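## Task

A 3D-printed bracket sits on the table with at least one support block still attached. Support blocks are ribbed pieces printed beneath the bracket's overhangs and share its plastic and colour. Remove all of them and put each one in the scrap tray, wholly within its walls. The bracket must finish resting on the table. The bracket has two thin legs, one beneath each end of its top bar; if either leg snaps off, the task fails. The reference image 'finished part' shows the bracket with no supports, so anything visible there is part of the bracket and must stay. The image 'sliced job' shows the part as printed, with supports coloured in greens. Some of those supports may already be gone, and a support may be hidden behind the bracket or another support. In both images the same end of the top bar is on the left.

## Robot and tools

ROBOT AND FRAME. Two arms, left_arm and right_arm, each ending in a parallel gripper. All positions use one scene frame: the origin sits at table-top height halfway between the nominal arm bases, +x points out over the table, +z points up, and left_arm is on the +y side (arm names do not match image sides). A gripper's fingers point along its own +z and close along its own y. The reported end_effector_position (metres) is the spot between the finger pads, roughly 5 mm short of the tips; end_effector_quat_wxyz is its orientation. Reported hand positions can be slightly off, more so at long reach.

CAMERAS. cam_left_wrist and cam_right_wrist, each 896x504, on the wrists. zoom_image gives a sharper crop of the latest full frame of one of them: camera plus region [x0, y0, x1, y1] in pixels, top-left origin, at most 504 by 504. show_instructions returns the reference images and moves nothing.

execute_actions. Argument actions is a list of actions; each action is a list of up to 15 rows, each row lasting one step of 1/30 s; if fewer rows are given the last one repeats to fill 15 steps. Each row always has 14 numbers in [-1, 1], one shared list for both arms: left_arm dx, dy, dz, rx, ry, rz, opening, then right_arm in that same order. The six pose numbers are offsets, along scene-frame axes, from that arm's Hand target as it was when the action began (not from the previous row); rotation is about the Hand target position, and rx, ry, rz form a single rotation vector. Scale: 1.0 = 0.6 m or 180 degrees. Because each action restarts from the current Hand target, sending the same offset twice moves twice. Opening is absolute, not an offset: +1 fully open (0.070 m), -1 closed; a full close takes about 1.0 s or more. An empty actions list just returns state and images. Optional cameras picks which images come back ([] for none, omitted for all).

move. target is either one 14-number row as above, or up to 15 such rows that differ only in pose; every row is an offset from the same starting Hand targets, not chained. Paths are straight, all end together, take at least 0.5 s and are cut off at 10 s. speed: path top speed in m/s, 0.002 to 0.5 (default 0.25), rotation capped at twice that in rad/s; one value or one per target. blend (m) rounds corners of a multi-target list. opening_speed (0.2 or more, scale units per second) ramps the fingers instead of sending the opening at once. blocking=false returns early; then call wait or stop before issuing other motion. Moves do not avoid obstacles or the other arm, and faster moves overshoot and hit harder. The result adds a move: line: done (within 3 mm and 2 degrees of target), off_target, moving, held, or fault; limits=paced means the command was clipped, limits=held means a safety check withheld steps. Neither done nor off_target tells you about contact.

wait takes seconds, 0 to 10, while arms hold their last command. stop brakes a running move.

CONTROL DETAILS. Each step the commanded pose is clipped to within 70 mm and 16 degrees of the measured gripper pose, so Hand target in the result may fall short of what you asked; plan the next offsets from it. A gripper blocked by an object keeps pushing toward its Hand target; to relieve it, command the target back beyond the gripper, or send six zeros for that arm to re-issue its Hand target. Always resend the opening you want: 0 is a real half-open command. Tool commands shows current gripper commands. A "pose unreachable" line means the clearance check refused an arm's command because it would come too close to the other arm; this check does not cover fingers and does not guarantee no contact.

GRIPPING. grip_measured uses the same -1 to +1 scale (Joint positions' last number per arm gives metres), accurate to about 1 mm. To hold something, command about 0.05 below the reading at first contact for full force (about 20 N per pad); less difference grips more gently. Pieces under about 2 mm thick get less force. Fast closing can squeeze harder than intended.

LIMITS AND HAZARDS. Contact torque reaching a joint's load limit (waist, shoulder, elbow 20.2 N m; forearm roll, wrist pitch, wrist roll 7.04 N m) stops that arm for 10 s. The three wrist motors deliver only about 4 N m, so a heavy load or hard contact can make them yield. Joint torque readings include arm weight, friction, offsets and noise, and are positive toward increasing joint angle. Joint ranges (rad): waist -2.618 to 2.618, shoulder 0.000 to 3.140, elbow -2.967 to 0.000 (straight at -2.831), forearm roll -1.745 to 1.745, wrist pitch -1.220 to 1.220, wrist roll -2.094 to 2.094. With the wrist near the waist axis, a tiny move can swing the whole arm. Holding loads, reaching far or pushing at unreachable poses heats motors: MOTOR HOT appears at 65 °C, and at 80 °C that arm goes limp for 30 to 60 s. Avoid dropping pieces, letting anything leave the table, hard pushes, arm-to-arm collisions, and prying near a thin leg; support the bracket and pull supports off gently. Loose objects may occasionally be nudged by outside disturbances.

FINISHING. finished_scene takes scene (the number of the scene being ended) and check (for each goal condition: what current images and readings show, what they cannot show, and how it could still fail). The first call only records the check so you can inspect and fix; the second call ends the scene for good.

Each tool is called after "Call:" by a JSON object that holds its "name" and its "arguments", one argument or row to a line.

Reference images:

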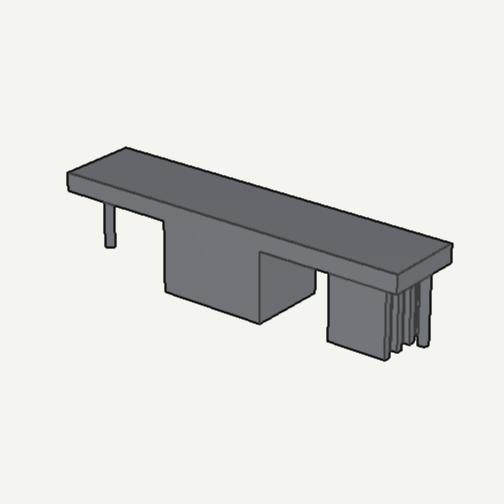

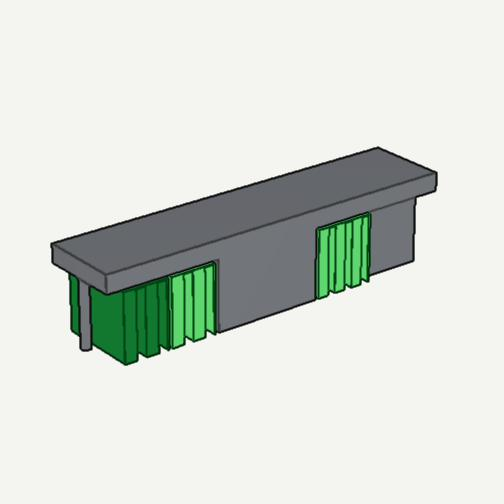

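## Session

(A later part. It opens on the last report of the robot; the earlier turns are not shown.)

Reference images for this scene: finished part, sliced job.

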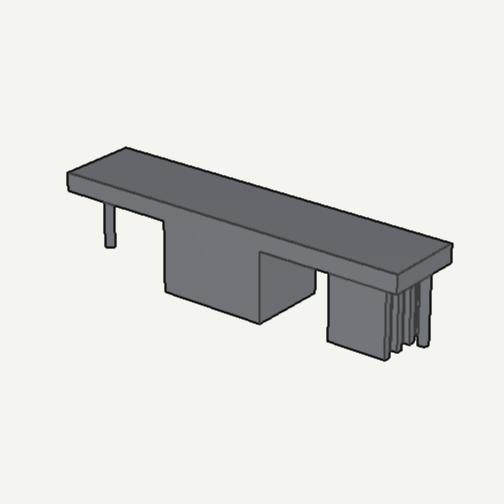

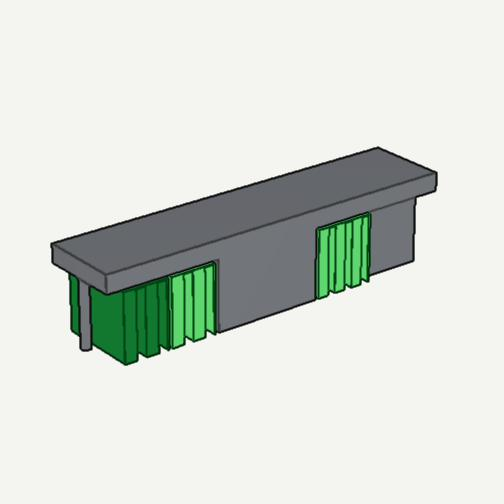

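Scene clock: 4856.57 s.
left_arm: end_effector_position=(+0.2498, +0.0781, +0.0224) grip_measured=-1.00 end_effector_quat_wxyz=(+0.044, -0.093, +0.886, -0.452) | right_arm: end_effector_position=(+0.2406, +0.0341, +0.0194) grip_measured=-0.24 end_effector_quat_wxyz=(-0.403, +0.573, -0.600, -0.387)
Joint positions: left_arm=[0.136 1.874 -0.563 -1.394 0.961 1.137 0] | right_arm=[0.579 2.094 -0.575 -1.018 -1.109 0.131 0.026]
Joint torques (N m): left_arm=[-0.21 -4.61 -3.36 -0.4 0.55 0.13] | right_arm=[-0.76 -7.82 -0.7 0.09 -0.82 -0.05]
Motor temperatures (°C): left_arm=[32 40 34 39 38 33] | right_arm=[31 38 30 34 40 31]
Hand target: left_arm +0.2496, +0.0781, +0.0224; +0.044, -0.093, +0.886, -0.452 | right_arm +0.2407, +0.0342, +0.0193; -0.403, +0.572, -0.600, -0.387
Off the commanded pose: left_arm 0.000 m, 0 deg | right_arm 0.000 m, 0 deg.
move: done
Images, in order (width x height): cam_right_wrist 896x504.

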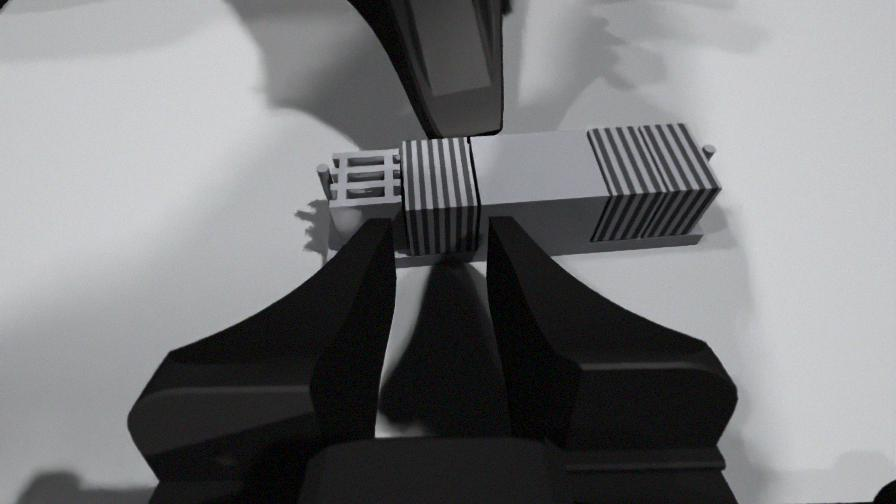

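Call:
{"name": "move", "arguments": {
  "target": [0, -0.0067, 0, 0, 0, 0, -1, 0, 0, 0, 0, 0, 0, -0.243],
  "speed": 0.03,
  "cameras": []
}}

Call:
{"name": "move", "arguments": {
  "target": [0, -0.0033, 0, 0, 0, 0, -1, 0, 0, 0, 0, 0, 0, -0.243],
  "speed": 0.03,
  "cameras": []
}}

Call:
{"name": "move", "arguments": {
  "target": [0, -0.0033, 0, 0, 0, 0, -1, 0, 0, 0, 0, 0, 0, -0.243],
  "speed": 0.03,
  "cameras": ["cam_right_wrist"]
}}

Scene clock: 4872.90 s.
left_arm: end_effector_position=(+0.2496, +0.0741, +0.0222) grip_measured=-1.00 end_effector_quat_wxyz=(+0.044, -0.093, +0.886, -0.452) | right_arm: end_effector_position=(+0.2406, +0.0341, +0.0194) grip_measured=-0.24 end_effector_quat_wxyz=(-0.403, +0.573, -0.600, -0.387)
Joint positions: left_arm=[0.119 1.874 -0.561 -1.41 0.955 1.137 0] | right_arm=[0.579 2.094 -0.575 -1.018 -1.109 0.131 0.026]
Joint torques (N m): left_arm=[-0.37 -6.6 -2.29 -0.51 0.52 0.08] | right_arm=[-0.77 -7.88 -0.72 0.1 -0.82 -0.05]
Motor temperatures (°C): left_arm=[32 41 34 38 38 33] | right_arm=[31 38 30 34 40 31]
Hand target: left_arm +0.2497, +0.0741, +0.0223; +0.044, -0.093, +0.886, -0.452 | right_arm +0.2407, +0.0342, +0.0193; -0.403, +0.572, -0.600, -0.387
Off the commanded pose: left_arm 0.000 m, 0 deg | right_arm 0.000 m, 0 deg.
move: done
No camera images: "cameras" was empty.

Scene clock: 4873.60 s.
left_arm: end_effector_position=(+0.2501, +0.0722, +0.0224) grip_measured=-1.00 end_effector_quat_wxyz=(+0.044, -0.093, +0.886, -0.452) | right_arm: end_effector_position=(+0.2406, +0.0341, +0.0194) grip_measured=-0.24 end_effector_quat_wxyz=(-0.403, +0.573, -0.600, -0.387)
Joint positions: left_arm=[0.11 1.873 -0.561 -1.418 0.952 1.137 0] | right_arm=[0.579 2.094 -0.575 -1.018 -1.109 0.131 0.026]
Joint torques (N m): left_arm=[-0.7 -6.57 -2.19 -0.51 0.61 0.07] | right_arm=[-0.74 -7.9 -0.74 0.1 -0.82 -0.04]
Motor temperatures (°C): left_arm=[32 41 34 38 38 33] | right_arm=[31 38 30 34 40 31]
Hand target: left_arm +0.2498, +0.0721, +0.0223; +0.044, -0.093, +0.886, -0.452 | right_arm +0.2407, +0.0342, +0.0193; -0.403, +0.572, -0.600, -0.387
Off the commanded pose: left_arm 0.000 m, 0 deg | right_arm 0.000 m, 0 deg.
move: done
No camera images: "cameras" was empty.

Scene clock: 4874.30 s.
left_arm: end_effector_position=(+0.2500, +0.0704, +0.0222) grip_measured=-1.00 end_effector_quat_wxyz=(+0.044, -0.093, +0.886, -0.452) | right_arm: end_effector_position=(+0.2409, +0.0340, +0.0194) grip_measured=-0.24 end_effector_quat_wxyz=(-0.403, +0.572, -0.601, -0.387)
Joint positions: left_arm=[0.102 1.873 -0.56 -1.426 0.949 1.137 0] | right_arm=[0.578 2.094 -0.575 -1.018 -1.109 0.131 0.026]
Joint torques (N m): left_arm=[-2.4 -6.2 -1.78 -0.49 1.21 0.07] | right_arm=[0.36 -7.9 -1.25 0.09 -0.82 -0.05]
Motor temperatures (°C): left_arm=[32 41 34 38 38 33] | right_arm=[31 38 30 34 40 31]
Hand target: left_arm +0.2498, +0.0701, +0.0223; +0.044, -0.093, +0.886, -0.452 | right_arm +0.2407, +0.0342, +0.0193; -0.403, +0.572, -0.600, -0.387
Off the commanded pose: left_arm 0.000 m, 0 deg | right_arm 0.000 m, 0 deg.
move: done
Images, in order (width x height): cam_right_wrist 896x504.

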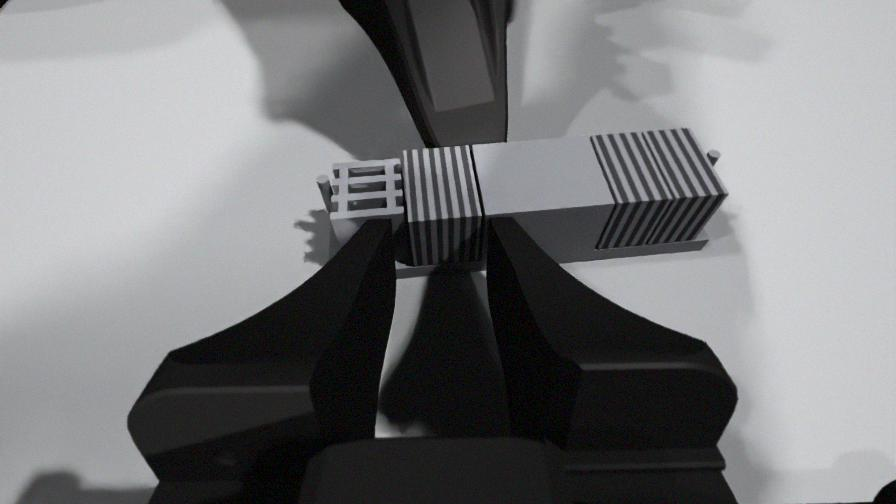

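Call:
{"name": "move", "arguments": {
  "target": [0, -0.0033, -0.0008, 0, 0, 0, -1, 0, 0, 0, 0, 0, 0, -0.243],
  "speed": 0.03,
  "cameras": []
}}

Call:
{"name": "move", "arguments": {
  "target": [0, -0.0033, -0.0008, 0, 0, 0, -1, 0, 0, 0, 0, 0, 0, -0.243],
  "speed": 0.03,
  "cameras": ["cam_right_wrist"]
}}

Scene clock: 4879.13 s.
left_arm: end_effector_position=(+0.2506, +0.0686, +0.0221) grip_measured=-1.00 end_effector_quat_wxyz=(+0.045, -0.093, +0.886, -0.452) | right_arm: end_effector_position=(+0.2409, +0.0340, +0.0194) grip_measured=-0.24 end_effector_quat_wxyz=(-0.403, +0.572, -0.601, -0.387)
Joint positions: left_arm=[0.094 1.874 -0.56 -1.436 0.946 1.139 0] | right_arm=[0.578 2.094 -0.575 -1.018 -1.109 0.131 0.026]
Joint torques (N m): left_arm=[-6.85 -2.51 -0.92 -0.39 1.97 0.2] | right_arm=[2.67 -7.97 -3.38 0.11 -1.06 -0.05]
Motor temperatures (°C): left_arm=[32 40 34 38 39 33] | right_arm=[31 38 30 34 40 31]
Hand target: left_arm +0.2499, +0.0681, +0.0218; +0.044, -0.093, +0.886, -0.452 | right_arm +0.2407, +0.0342, +0.0193; -0.403, +0.572, -0.600, -0.387
Off the commanded pose: left_arm 0.001 m, 0 deg | right_arm 0.000 m, 0 deg.
move: done
No camera images: "cameras" was empty.

Scene clock: 4879.83 s.
left_arm: end_effector_position=(+0.2506, +0.0666, +0.0216) grip_measured=-1.00 end_effector_quat_wxyz=(+0.045, -0.093, +0.886, -0.452) | right_arm: end_effector_position=(+0.2409, +0.0340, +0.0194) grip_measured=-0.24 end_effector_quat_wxyz=(-0.403, +0.572, -0.601, -0.387)
Joint positions: left_arm=[0.085 1.876 -0.559 -1.446 0.942 1.142 0] | right_arm=[0.578 2.094 -0.575 -1.018 -1.109 0.131 0.026]
Joint torques (N m): left_arm=[-6.89 -3.11 -1 -0.17 2.21 0.24] | right_arm=[3.12 -7.95 -3.05 0.01 -1.33 -0.05]
Motor temperatures (°C): left_arm=[32 40 34 38 39 33] | right_arm=[31 38 30 34 40 31]
Hand target: left_arm +0.2499, +0.0662, +0.0213; +0.044, -0.093, +0.886, -0.452 | right_arm +0.2407, +0.0342, +0.0193; -0.403, +0.572, -0.600, -0.387
Off the commanded pose: left_arm 0.001 m, 0 deg | right_arm 0.000 m, 0 deg.
move: done
Images, in order (width x height): cam_right_wrist 896x504.

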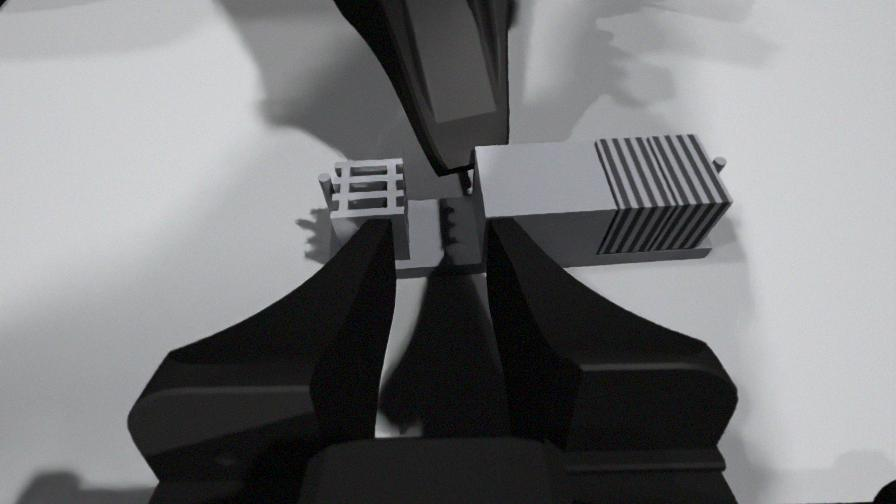

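Call:
{"name": "move", "arguments": {
  "target": [0, 0.02, 0.005, 0, 0, 0, -1, 0, 0, 0, 0, 0, 0, -0.243],
  "speed": 0.06
}}

Scene clock: 4885.00 s.
left_arm: end_effector_position=(+0.2491, +0.0778, +0.0243) grip_measured=-1.00 end_effector_quat_wxyz=(+0.043, -0.093, +0.886, -0.452) | right_arm: end_effector_position=(+0.2404, +0.0347, +0.0196) grip_measured=-0.24 end_effector_quat_wxyz=(-0.403, +0.573, -0.600, -0.387)
Joint positions: left_arm=[0.136 1.866 -0.564 -1.386 0.964 1.125 0] | right_arm=[0.58 2.094 -0.576 -1.018 -1.109 0.131 0.026]
Joint torques (N m): left_arm=[1.19 -6.59 -3.53 -0.58 0.49 0.17] | right_arm=[-0.95 -7.68 -0.03 0.29 -0.64 -0.04]
Motor temperatures (°C): left_arm=[32 40 34 38 41 33] | right_arm=[32 38 31 34 42 31]
Hand target: left_arm +0.2496, +0.0781, +0.0244; +0.044, -0.093, +0.886, -0.452 | right_arm +0.2407, +0.0342, +0.0193; -0.403, +0.572, -0.600, -0.387
Off the commanded pose: left_arm 0.001 m, 0 deg | right_arm 0.001 m, 0 deg.
move: done

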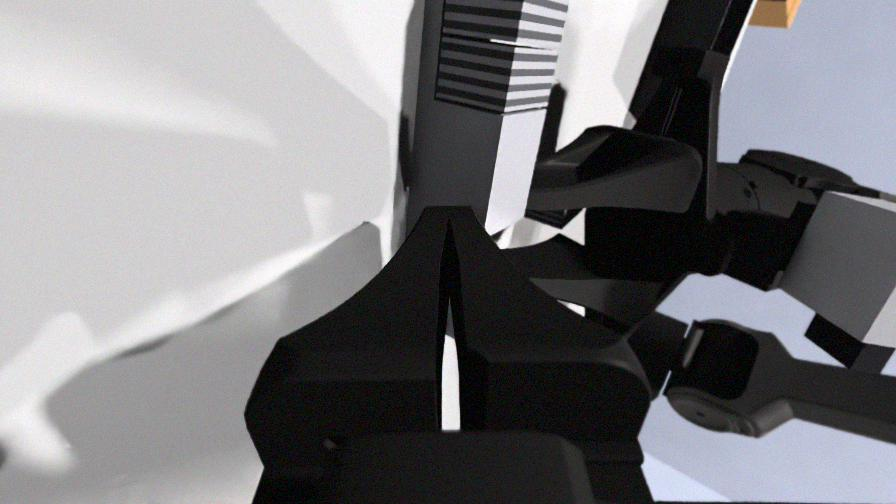

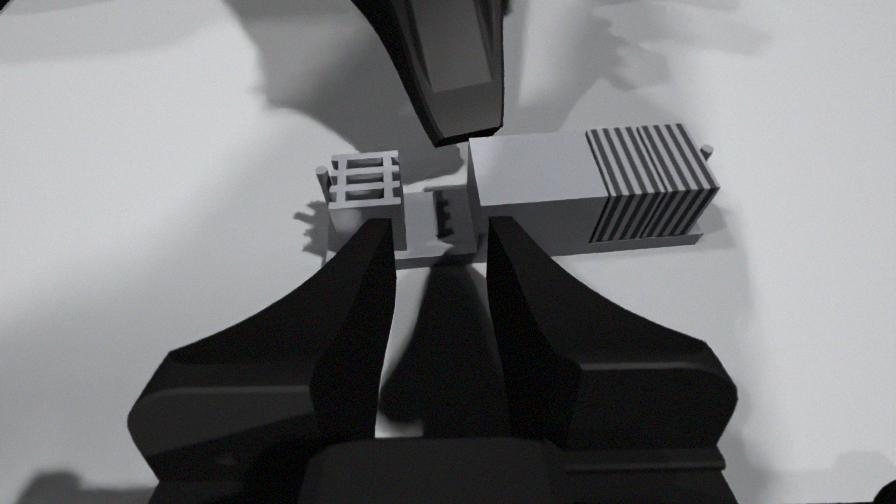

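Call:
{"name": "zoom_image", "arguments": {
  "camera": "cam_left_wrist",
  "region": [470, 100, 730, 360]
}}

Call:
{"name": "zoom_image", "arguments": {
  "camera": "cam_right_wrist",
  "region": [340, 200, 540, 450]
}}

Scaled by 1.938 from the camera's 896x504 image, which has a finer 1280x720 frame.

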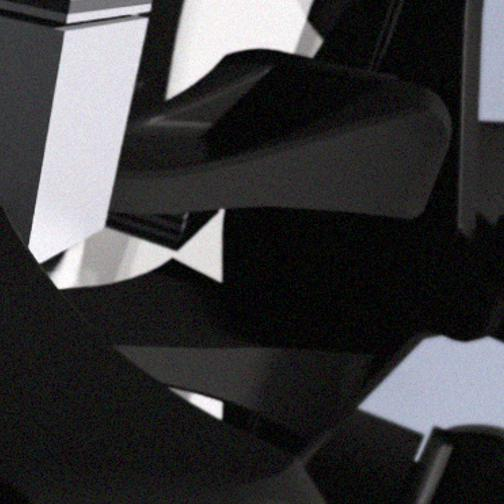

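Scaled by 2.016 from the camera's 896x504 image, which has a finer 1280x720 frame.

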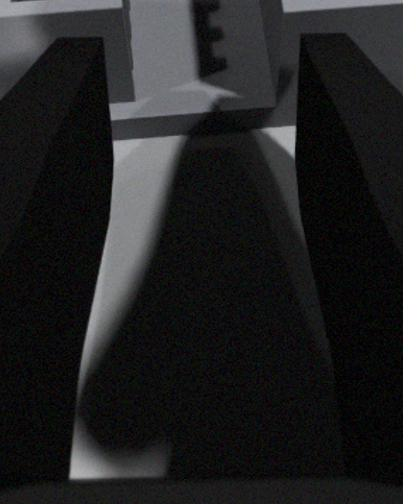

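Call:
{"name": "move", "arguments": {
  "target": [0, 0.0167, 0.0167, 0, 0, 0, -1, 0, -0.01, 0.1, 0, 0, 0, -0.243],
  "speed": 0.08
}}

Scene clock: 4902.77 s.
left_arm: end_effector_position=(+0.2494, +0.0883, +0.0343) grip_measured=-1.00 end_effector_quat_wxyz=(+0.044, -0.093, +0.886, -0.452) | right_arm: end_effector_position=(+0.2406, +0.0279, +0.0801) grip_measured=-0.24 end_effector_quat_wxyz=(-0.403, +0.573, -0.601, -0.385)
Joint positions: left_arm=[0.18 1.828 -0.577 -1.314 0.989 1.069 0] | right_arm=[0.557 1.829 -0.572 -1.174 -0.991 0.401 0.026]
Joint torques (N m): left_arm=[0.42 -5.8 -3.47 -0.61 0.53 0.22] | right_arm=[-0.65 -5.42 -2.95 0.53 -0.58 -0.06]
Motor temperatures (°C): left_arm=[32 41 34 38 39 33] | right_arm=[32 38 30 34 40 31]
Hand target: left_arm +0.2494, +0.0882, +0.0343; +0.044, -0.093, +0.886, -0.452 | right_arm +0.2411, +0.0279, +0.0797; -0.403, +0.573, -0.601, -0.385
Off the commanded pose: left_arm 0.000 m, 0 deg | right_arm 0.001 m, 0 deg.
move: done

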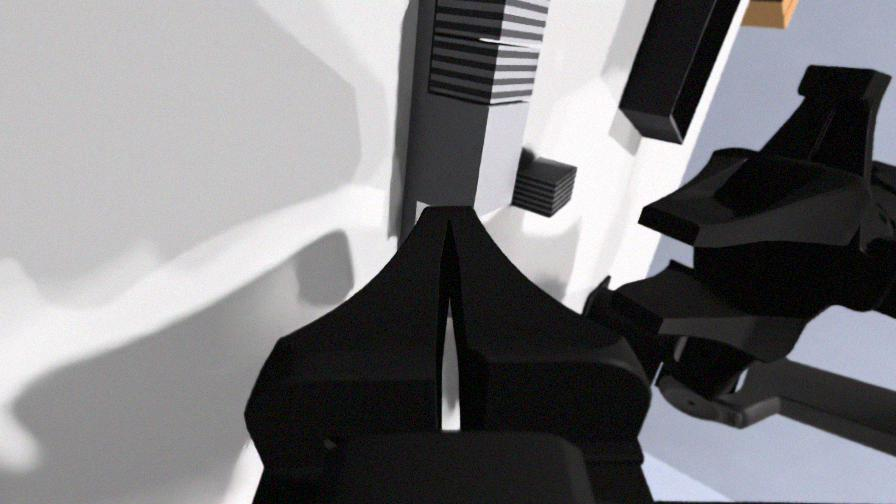

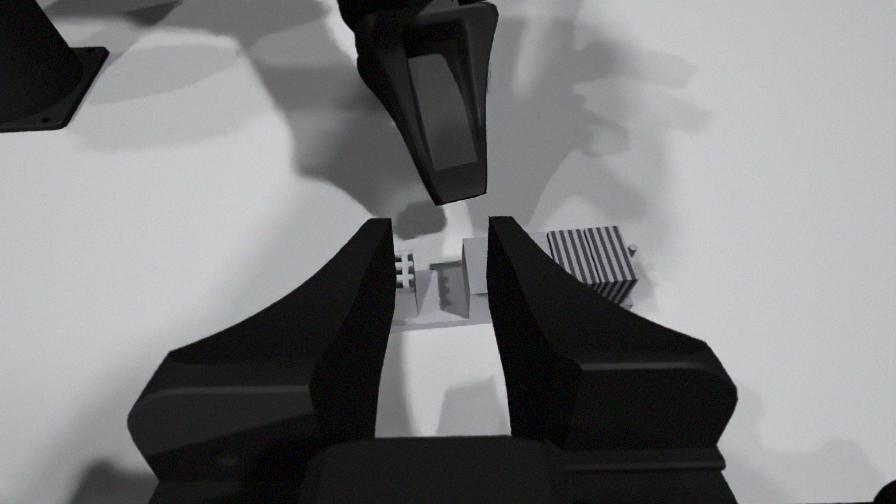

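Call:
{"name": "zoom_image", "arguments": {
  "camera": "cam_left_wrist",
  "region": [470, 90, 650, 290]
}}

Scaled by 2.520 from the camera's 896x504 image, which has a finer 1280x720 frame.

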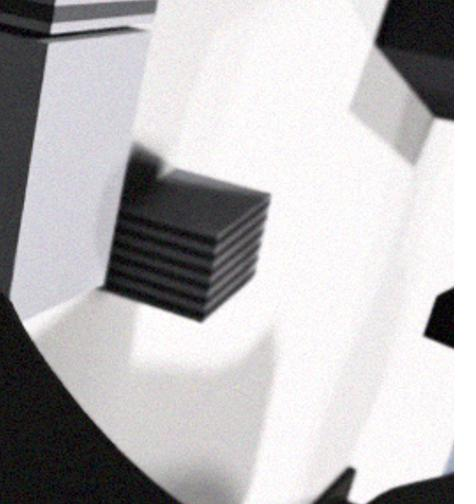

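Call:
{"name": "move", "arguments": {
  "target": [0, 0, 0, 0, 0, 0, -1, 0.0032, -0.1298, -0.0495, -0.0261, 0.0008, 0.0144, 0.286],
  "speed": 0.12
}}

Scene clock: 4992.57 s.
left_arm: end_effector_position=(+0.2494, +0.0883, +0.0343) grip_measured=-1.00 end_effector_quat_wxyz=(+0.044, -0.093, +0.886, -0.452) | right_arm: end_effector_position=(+0.2435, -0.0515, +0.0490) grip_measured=+0.29 end_effector_quat_wxyz=(-0.369, +0.602, -0.604, -0.369)
Joint positions: left_arm=[0.18 1.828 -0.577 -1.314 0.989 1.069 0] | right_arm=[0.233 1.856 -0.499 -1.515 -1.056 0.34 0.045]
Joint torques (N m): left_arm=[-0.6 -4.1 -2.43 -0.63 0.48 0.22] | right_arm=[0.49 -5.34 -1.38 0.57 -0.78 0.07]
Motor temperatures (°C): left_arm=[32 39 34 38 37 33] | right_arm=[31 36 31 34 40 31]
Hand target: left_arm +0.2494, +0.0882, +0.0343; +0.044, -0.093, +0.886, -0.452 | right_arm +0.2431, -0.0511, +0.0491; -0.369, +0.602, -0.604, -0.369
Off the commanded pose: left_arm 0.000 m, 0 deg | right_arm 0.002 m, 0 deg.
move: done

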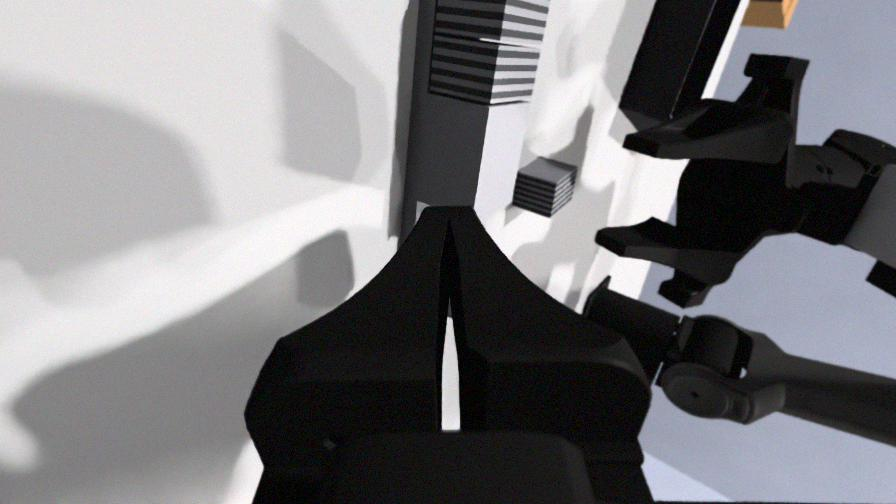

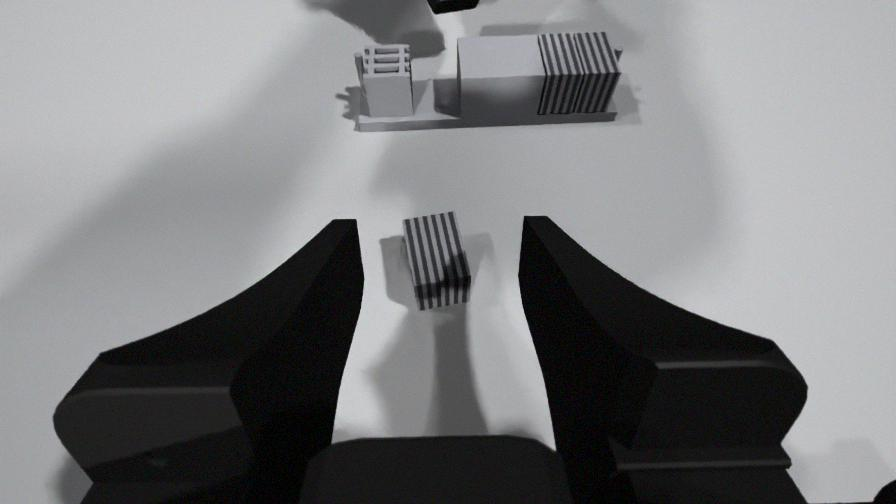

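Call:
{"name": "move", "arguments": {
  "target": [0, 0, 0, 0, 0, 0, -1, -0.0033, 0.0313, -0.0577, -0.0056, 0, 0.0444, 0.286],
  "speed": 0.08,
  "cameras": ["cam_right_wrist"]
}}

Scene clock: 5020.80 s.
left_arm: end_effector_position=(+0.2494, +0.0883, +0.0343) grip_measured=-1.00 end_effector_quat_wxyz=(+0.044, -0.093, +0.886, -0.452) | right_arm: end_effector_position=(+0.2412, -0.0320, +0.0139) grip_measured=+0.29 end_effector_quat_wxyz=(-0.337, +0.646, -0.564, -0.389)
Joint positions: left_arm=[0.18 1.828 -0.577 -1.314 0.989 1.069 0] | right_arm=[0.304 2.041 -0.619 -1.553 -1.061 0.271 0.045]
Joint torques (N m): left_arm=[-0.58 -4.11 -2.46 -0.61 0.5 0.21] | right_arm=[0.23 -7.21 -1.19 0.24 -0.78 0]
Motor temperatures (°C): left_arm=[32 39 34 38 37 33] | right_arm=[31 37 31 34 39 31]
Hand target: left_arm +0.2494, +0.0882, +0.0343; +0.044, -0.093, +0.886, -0.452 | right_arm +0.2411, -0.0321, +0.0142; -0.337, +0.646, -0.564, -0.388
Off the commanded pose: left_arm 0.000 m, 0 deg | right_arm 0.001 m, 0 deg.
move: done
Images, in order (width x height): cam_right_wrist 896x504.

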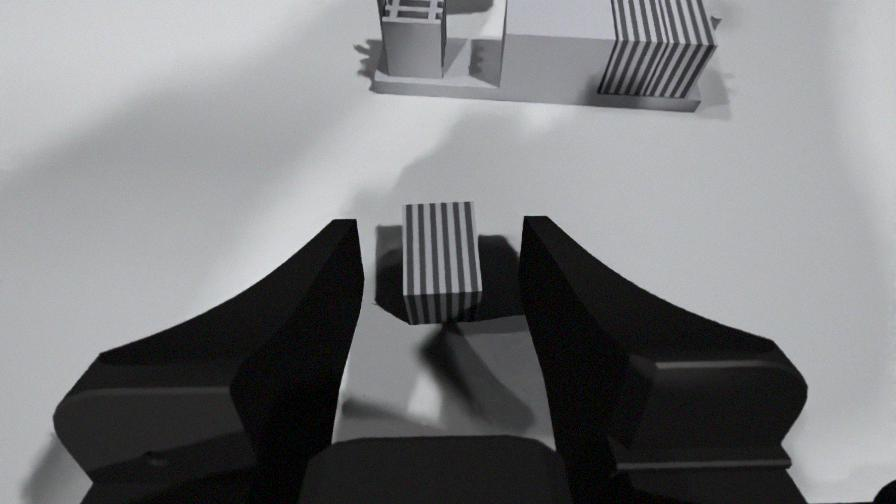

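Call:
{"name": "move", "arguments": {
  "target": [0, 0, 0, 0, 0, 0, -1, 0, 0, 0, 0, 0, 0, -0.48],
  "speed": 0.08,
  "opening_speed": 0.4,
  "cameras": ["cam_right_wrist"]
}}

Scene clock: 5026.33 s.
left_arm: end_effector_position=(+0.2494, +0.0883, +0.0343) grip_measured=-1.00 end_effector_quat_wxyz=(+0.044, -0.093, +0.886, -0.452) | right_arm: end_effector_position=(+0.2410, -0.0321, +0.0141) grip_measured=-0.45 end_effector_quat_wxyz=(-0.337, +0.646, -0.564, -0.389)
Joint positions: left_arm=[0.18 1.828 -0.577 -1.314 0.989 1.069 0] | right_arm=[0.304 2.04 -0.618 -1.553 -1.061 0.271 0.019]
Joint torques (N m): left_arm=[-0.58 -4.13 -2.48 -0.61 0.51 0.2] | right_arm=[-0.79 -7.94 -0.44 0.42 -0.62 0.13]
Motor temperatures (°C): left_arm=[32 39 34 38 37 33] | right_arm=[31 37 31 34 39 31]
Hand target: left_arm +0.2494, +0.0882, +0.0343; +0.044, -0.093, +0.886, -0.452 | right_arm +0.2411, -0.0321, +0.0142; -0.337, +0.646, -0.564, -0.388
Off the commanded pose: left_arm 0.000 m, 0 deg | right_arm 0.000 m, 0 deg.
move: done
Images, in order (width x height): cam_right_wrist 896x504.

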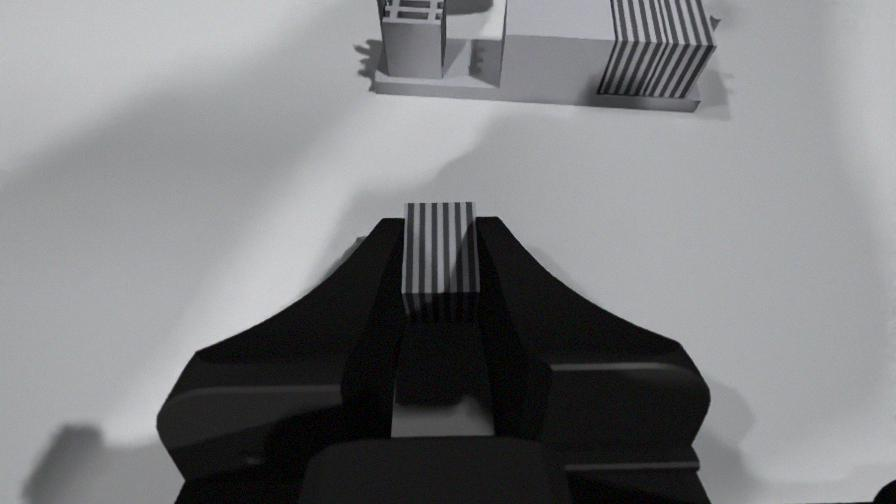

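Call:
{"name": "move", "arguments": {
  "target": [
    [0, 0, 0, 0, 0, 0, -1, -0.0002, -0.0298, 0.093, 0, 0, -0.0556, -0.53],
    [0, 0, 0, 0, 0, 0, -1, 0.0815, -0.1798, 0.1097, 0, 0, -0.2111, -0.53],
    [0, 0, 0, 0, 0, 0, -1, 0.1482, -0.3298, 0.1263, 0, 0, -0.4611, -0.53]
  ],
  "speed": [0.08, 0.15, 0.15],
  "blend": 0.015
}}

Scene clock: 5086.33 s.
left_arm: end_effector_position=(+0.2494, +0.0883, +0.0343) grip_measured=-1.00 end_effector_quat_wxyz=(+0.044, -0.093, +0.886, -0.452) | right_arm: end_effector_position=(+0.3300, -0.2295, +0.0918) grip_measured=-0.45 end_effector_quat_wxyz=(+0.511, -0.108, +0.850, +0.071)
Joint positions: left_arm=[0.18 1.828 -0.577 -1.314 0.989 1.069 0] | right_arm=[0.144 1.322 -0.156 -0.217 -0.599 0.126 0.019]
Joint torques (N m): left_arm=[-0.55 -4.13 -2.5 -0.58 0.52 0.2] | right_arm=[0.35 -3.83 -3.56 -0.07 -0.69 0.07]
Motor temperatures (°C): left_arm=[31 39 34 38 37 33] | right_arm=[31 38 30 34 38 31]
Hand target: left_arm +0.2494, +0.0882, +0.0343; +0.044, -0.093, +0.886, -0.452 | right_arm +0.3302, -0.2295, +0.0920; +0.511, -0.108, +0.850, +0.071
Off the commanded pose: left_arm 0.000 m, 0 deg | right_arm 0.002 m, 0 deg.
move: done

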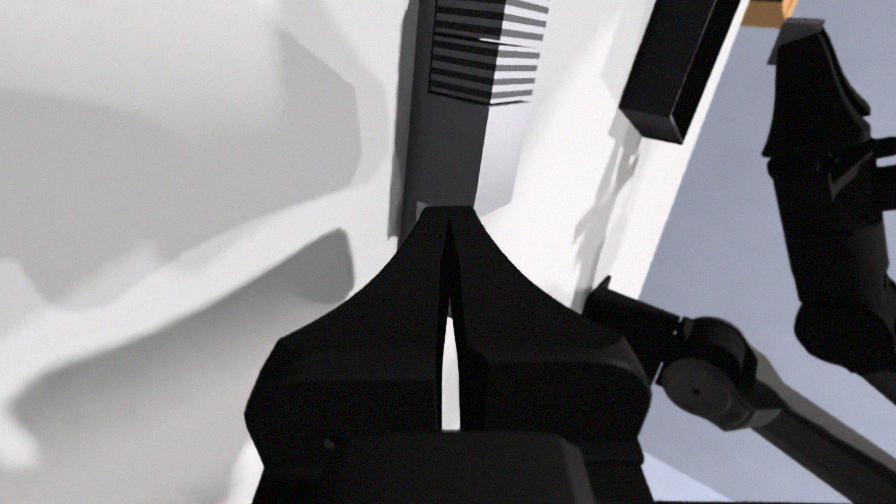

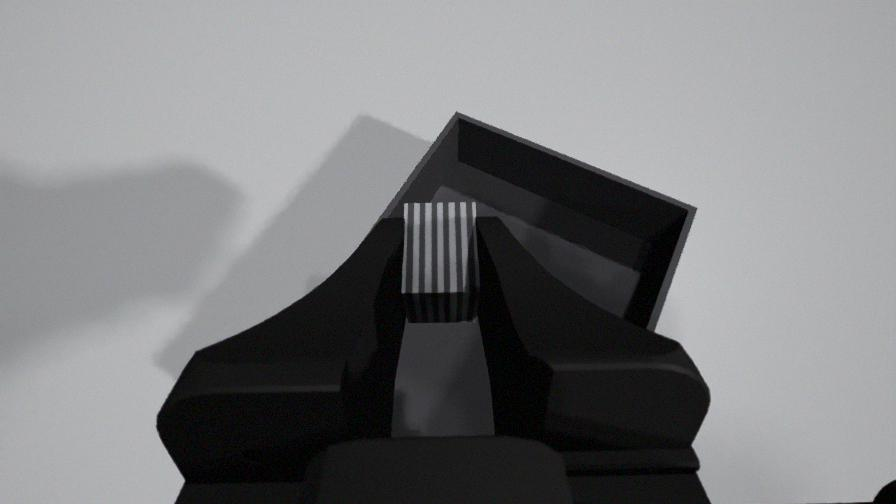

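Call:
{"name": "wait", "arguments": {
  "seconds": 0,
  "cameras": ["cam_right_wrist"]
}}

Scene clock: 5125.97 s.
left_arm: end_effector_position=(+0.2494, +0.0883, +0.0343) grip_measured=-1.00 end_effector_quat_wxyz=(+0.044, -0.093, +0.886, -0.452) | right_arm: end_effector_position=(+0.3300, -0.2295, +0.0918) grip_measured=-0.45 end_effector_quat_wxyz=(+0.511, -0.108, +0.850, +0.071)
Joint positions: left_arm=[0.18 1.828 -0.577 -1.314 0.989 1.069 0] | right_arm=[0.144 1.322 -0.156 -0.217 -0.599 0.126 0.019]
Joint torques (N m): left_arm=[-0.53 -4.14 -2.51 -0.57 0.52 0.19] | right_arm=[-0.79 -2.07 -3.65 -0.1 -0.82 0.13]
Motor temperatures (°C): left_arm=[31 39 34 37 37 33] | right_arm=[31 35 31 34 40 31]
Hand target: left_arm +0.2494, +0.0882, +0.0343; +0.044, -0.093, +0.886, -0.452 | right_arm +0.3302, -0.2295, +0.0920; +0.511, -0.108, +0.850, +0.071
Tool commands: left_gripper/opening=-1.0 right_gripper/opening=-0.53
Off the commanded pose: left_arm 0.000 m, 0 deg | right_arm 0.002 m, 0 deg.
Images, in order (width x height): cam_right_wrist 896x504.

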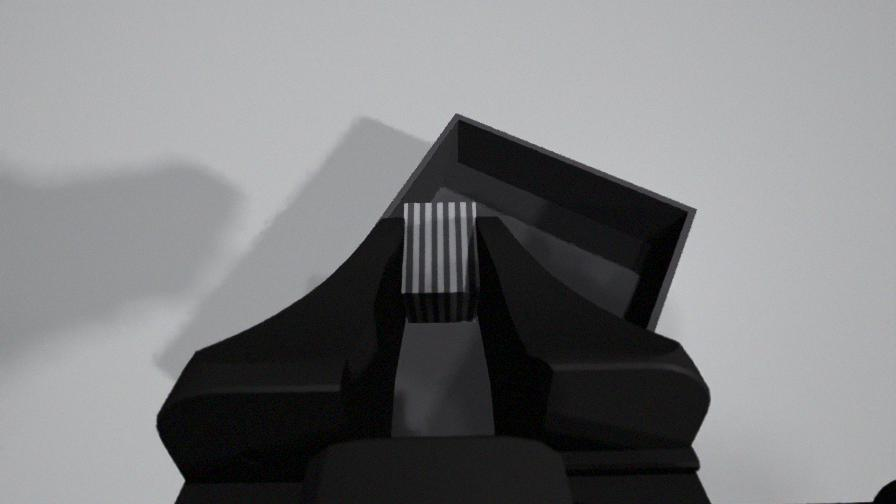

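Call:
{"name": "move", "arguments": {
  "target": [
    [0,0,0,0,0,0,-1,0.013,-0.0125,-0.0283,-0.0086,0.0322,0,-0.53],
    [0,0,0,0,0,0,-1,0.013,-0.0125,-0.07,-0.0201,0.0751,0,-0.53],
    [0,0,0,0,0,0,-1,0.013,-0.0125,-0.1017,-0.0316,0.1181,0,-0.53]
  ],
  "speed": 0.08,
  "blend": 0.01,
  "cameras": ["cam_right_wrist"]
}}

Scene clock: 5184.53 s.
left_arm: end_effector_position=(+0.2494, +0.0883, +0.0343) grip_measured=-1.00 end_effector_quat_wxyz=(+0.044, -0.093, +0.886, -0.452) | right_arm: end_effector_position=(+0.3382, -0.2382, +0.0304) grip_measured=-0.45 end_effector_quat_wxyz=(+0.340, -0.118, +0.932, +0.045)
Joint positions: left_arm=[0.18 1.828 -0.577 -1.314 0.989 1.069 0] | right_arm=[0.136 1.513 -0.372 -0.472 -0.198 0.364 0.019]
Joint torques (N m): left_arm=[-0.51 -4.14 -2.54 -0.56 0.53 0.19] | right_arm=[-0.42 -4.13 -3.11 -0.07 -0.62 0.09]
Motor temperatures (°C): left_arm=[31 39 34 37 37 33] | right_arm=[31 34 31 34 40 31]
Hand target: left_arm +0.2494, +0.0882, +0.0343; +0.044, -0.093, +0.886, -0.452 | right_arm +0.3383, -0.2383, +0.0306; +0.340, -0.117, +0.932, +0.045
Off the commanded pose: left_arm 0.000 m, 0 deg | right_arm 0.001 m, 0 deg.
move: done
Images, in order (width x height): cam_right_wrist 896x504.

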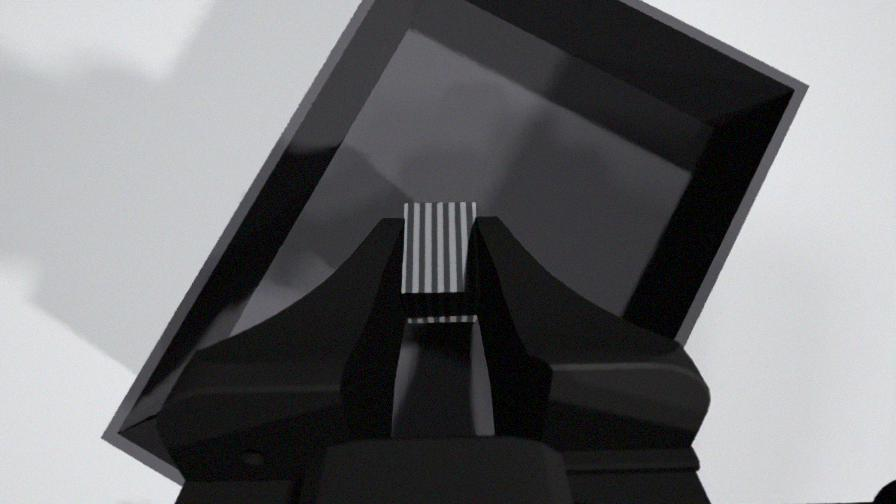

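Call:
{"name": "move", "arguments": {
  "target": [0,0,0,0,0,0,-1,0,0,-0.0117,0,0,0,-0.53],
  "speed": 0.03,
  "cameras": ["cam_right_wrist"]
}}

Call:
{"name": "move", "arguments": {
  "target": [0,0,0,0,0,0,-1,0,0,-0.005,0,0,0,-0.53],
  "speed": 0.02,
  "cameras": ["cam_right_wrist"]
}}

Scene clock: 5188.83 s.
left_arm: end_effector_position=(+0.2494, +0.0883, +0.0343) grip_measured=-1.00 end_effector_quat_wxyz=(+0.044, -0.093, +0.886, -0.452) | right_arm: end_effector_position=(+0.3386, -0.2381, +0.0237) grip_measured=-0.45 end_effector_quat_wxyz=(+0.341, -0.118, +0.932, +0.046)
Joint positions: left_arm=[0.18 1.828 -0.577 -1.314 0.989 1.069 0] | right_arm=[0.135 1.546 -0.361 -0.392 -0.241 0.281 0.019]
Joint torques (N m): left_arm=[-0.49 -4.15 -2.52 -0.55 0.53 0.18] | right_arm=[0.25 -3.76 -1.95 0.11 -0.47 -0.02]
Motor temperatures (°C): left_arm=[31 39 34 37 37 33] | right_arm=[31 35 31 34 40 31]
Hand target: left_arm +0.2494, +0.0882, +0.0343; +0.044, -0.093, +0.886, -0.452 | right_arm +0.3383, -0.2381, +0.0234; +0.340, -0.118, +0.932, +0.046
Off the commanded pose: left_arm 0.000 m, 0 deg | right_arm 0.000 m, 0 deg.
move: done
Images, in order (width x height): cam_right_wrist 896x504.

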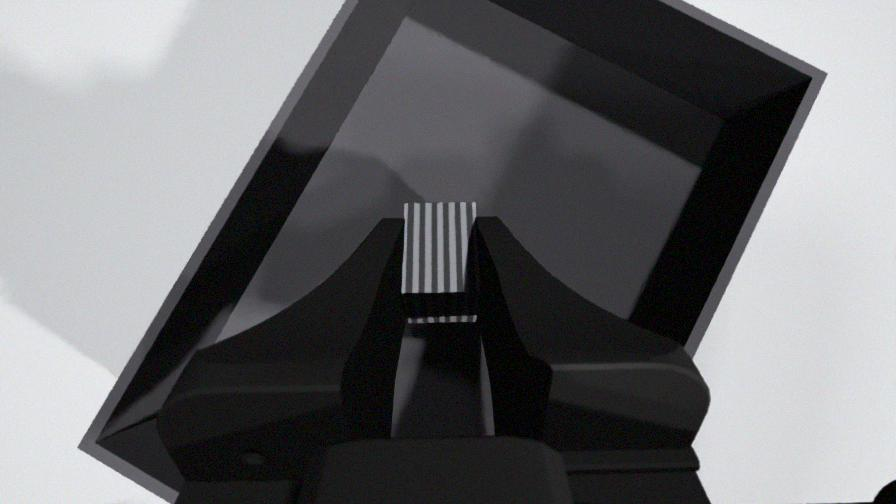

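Scene clock: 5189.53 s.
left_arm: end_effector_position=(+0.2494, +0.0883, +0.0343) grip_measured=-1.00 end_effector_quat_wxyz=(+0.044, -0.093, +0.886, -0.452) | right_arm: end_effector_position=(+0.3400, -0.2376, +0.0224) grip_measured=-0.45 end_effector_quat_wxyz=(+0.344, -0.118, +0.930, +0.046)
Joint positions: left_arm=[0.18 1.828 -0.577 -1.314 0.989 1.069 0] | right_arm=[0.135 1.558 -0.358 -0.365 -0.262 0.254 0.019]
Joint torques (N m): left_arm=[-0.5 -4.14 -2.54 -0.55 0.53 0.19] | right_arm=[0.98 0.35 1.01 -0.02 0.68 -0.04]
Motor temperatures (°C): left_arm=[31 39 34 37 37 33] | right_arm=[31 35 31 34 40 31]
Hand target: left_arm +0.2494, +0.0882, +0.0343; +0.044, -0.093, +0.886, -0.452 | right_arm +0.3383, -0.2381, +0.0204; +0.340, -0.118, +0.932, +0.046
Off the commanded pose: left_arm 0.000 m, 0 deg | right_arm 0.003 m, 0 deg.
move: done
Images, in order (width x height): cam_right_wrist 896x504.

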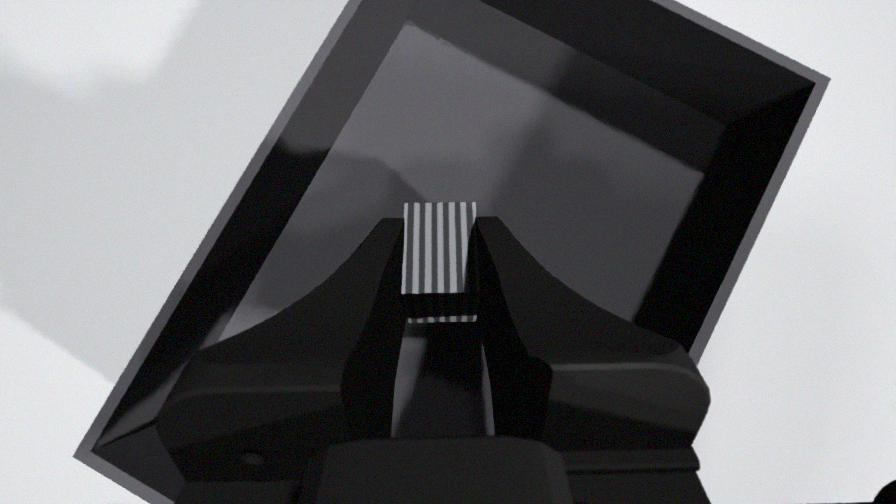

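Call:
{"name": "move", "arguments": {
  "target": [0,0,0,0,0,0,-1,0,0,0.0033,0,0,0,-0.1],
  "speed": 0.03,
  "opening_speed": 0.3,
  "cameras": ["cam_right_wrist"]
}}

Call:
{"name": "move", "arguments": {
  "target": [0,0,0,0,0,0,-1,0,0,0.05,0,0,0,0.0],
  "speed": 0.04,
  "opening_speed": 0.3,
  "cameras": ["cam_right_wrist"]
}}

Scene clock: 5195.70 s.
left_arm: end_effector_position=(+0.2494, +0.0883, +0.0343) grip_measured=-1.00 end_effector_quat_wxyz=(+0.044, -0.093, +0.886, -0.452) | right_arm: end_effector_position=(+0.3382, -0.2382, +0.0222) grip_measured=-0.10 end_effector_quat_wxyz=(+0.340, -0.117, +0.932, +0.046)
Joint positions: left_arm=[0.18 1.828 -0.577 -1.314 0.989 1.069 0] | right_arm=[0.135 1.551 -0.359 -0.381 -0.246 0.271 0.031]
Joint torques (N m): left_arm=[-0.47 -4.16 -2.56 -0.54 0.54 0.18] | right_arm=[0.17 -5.66 -3.34 0.06 -0.64 0.03]
Motor temperatures (°C): left_arm=[31 39 34 37 37 33] | right_arm=[31 35 31 34 40 31]
Hand target: left_arm +0.2494, +0.0882, +0.0343; +0.044, -0.093, +0.886, -0.452 | right_arm +0.3383, -0.2381, +0.0224; +0.340, -0.118, +0.932, +0.046
Off the commanded pose: left_arm 0.000 m, 0 deg | right_arm 0.000 m, 0 deg.
move: done
Images, in order (width x height): cam_right_wrist 896x504.

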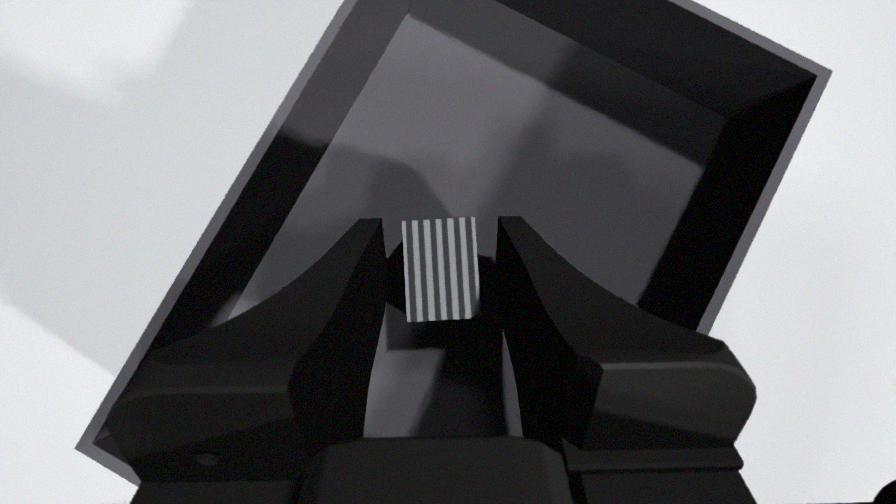

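Scene clock: 5197.00 s.
left_arm: end_effector_position=(+0.2494, +0.0883, +0.0343) grip_measured=-1.00 end_effector_quat_wxyz=(+0.044, -0.093, +0.886, -0.452) | right_arm: end_effector_position=(+0.3383, -0.2384, +0.0529) grip_measured=+0.00 end_effector_quat_wxyz=(+0.346, -0.115, +0.930, +0.040)
Joint positions: left_arm=[0.18 1.828 -0.577 -1.314 0.989 1.069 0] | right_arm=[0.151 1.416 -0.405 -0.828 -0.092 0.738 0.035]
Joint torques (N m): left_arm=[-0.47 -4.15 -2.56 -0.53 0.55 0.18] | right_arm=[-0.95 -3.74 -3.92 0.17 -0.48 -0.12]
Motor temperatures (°C): left_arm=[31 39 34 37 37 33] | right_arm=[31 35 31 34 40 31]
Hand target: left_arm +0.2494, +0.0882, +0.0343; +0.044, -0.093, +0.886, -0.452 | right_arm +0.3385, -0.2387, +0.0530; +0.341, -0.117, +0.932, +0.044
Off the commanded pose: left_arm 0.000 m, 0 deg | right_arm 0.001 m, 1 deg.
move: done
Images, in order (width x height): cam_right_wrist 896x504.

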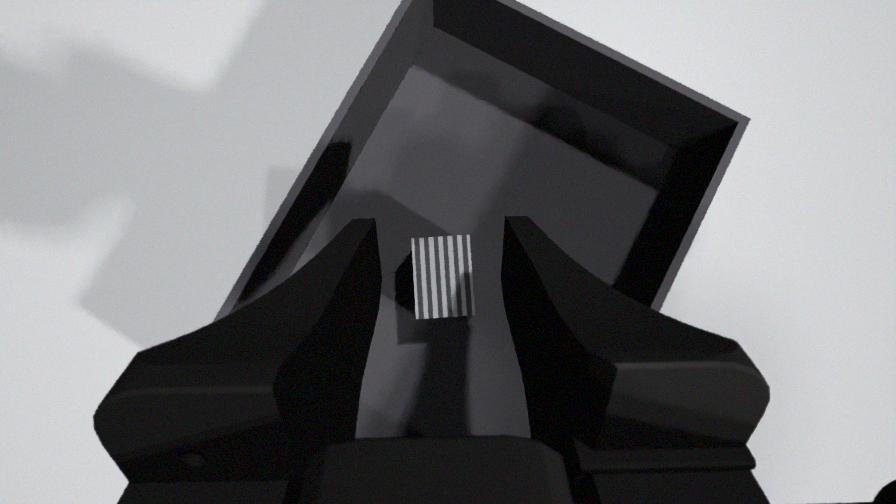

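Call:
{"name": "move", "arguments": {
  "target": [0,0,0,0,0,0,-1,-0.0142,0.0153,0.0783,0.0316,-0.1181,0,-0.2],
  "speed": 0.15,
  "opening_speed": 0.4,
  "cameras": ["cam_right_wrist"]
}}

Scene clock: 5280.17 s.
left_arm: end_effector_position=(+0.2494, +0.0883, +0.0343) grip_measured=-1.00 end_effector_quat_wxyz=(+0.044, -0.093, +0.886, -0.452) | right_arm: end_effector_position=(+0.3294, -0.2282, +0.1000) grip_measured=-0.20 end_effector_quat_wxyz=(+0.511, -0.107, +0.850, +0.071)
Joint positions: left_arm=[0.18 1.828 -0.577 -1.314 0.989 1.069 0] | right_arm=[0.159 1.269 -0.173 -0.214 -0.529 0.141 0.028]
Joint torques (N m): left_arm=[-0.45 -4.16 -2.58 -0.53 0.55 0.17] | right_arm=[0.63 -3.4 -3.07 0.1 -0.56 -0.02]
Motor temperatures (°C): left_arm=[31 38 34 37 37 33] | right_arm=[31 35 31 34 38 31]
Hand target: left_arm +0.2494, +0.0882, +0.0343; +0.044, -0.093, +0.886, -0.452 | right_arm +0.3295, -0.2282, +0.1001; +0.511, -0.107, +0.850, +0.071
Off the commanded pose: left_arm 0.000 m, 0 deg | right_arm 0.001 m, 0 deg.
move: done
Images, in order (width x height): cam_right_wrist 896x504.

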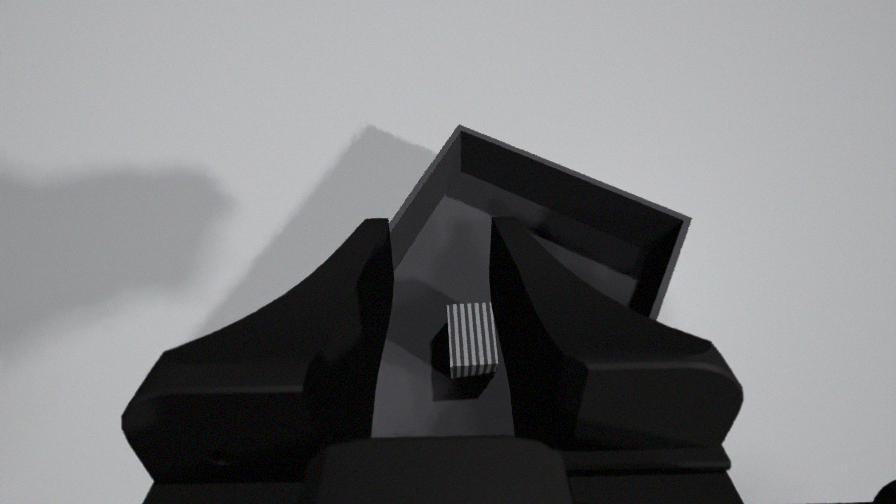

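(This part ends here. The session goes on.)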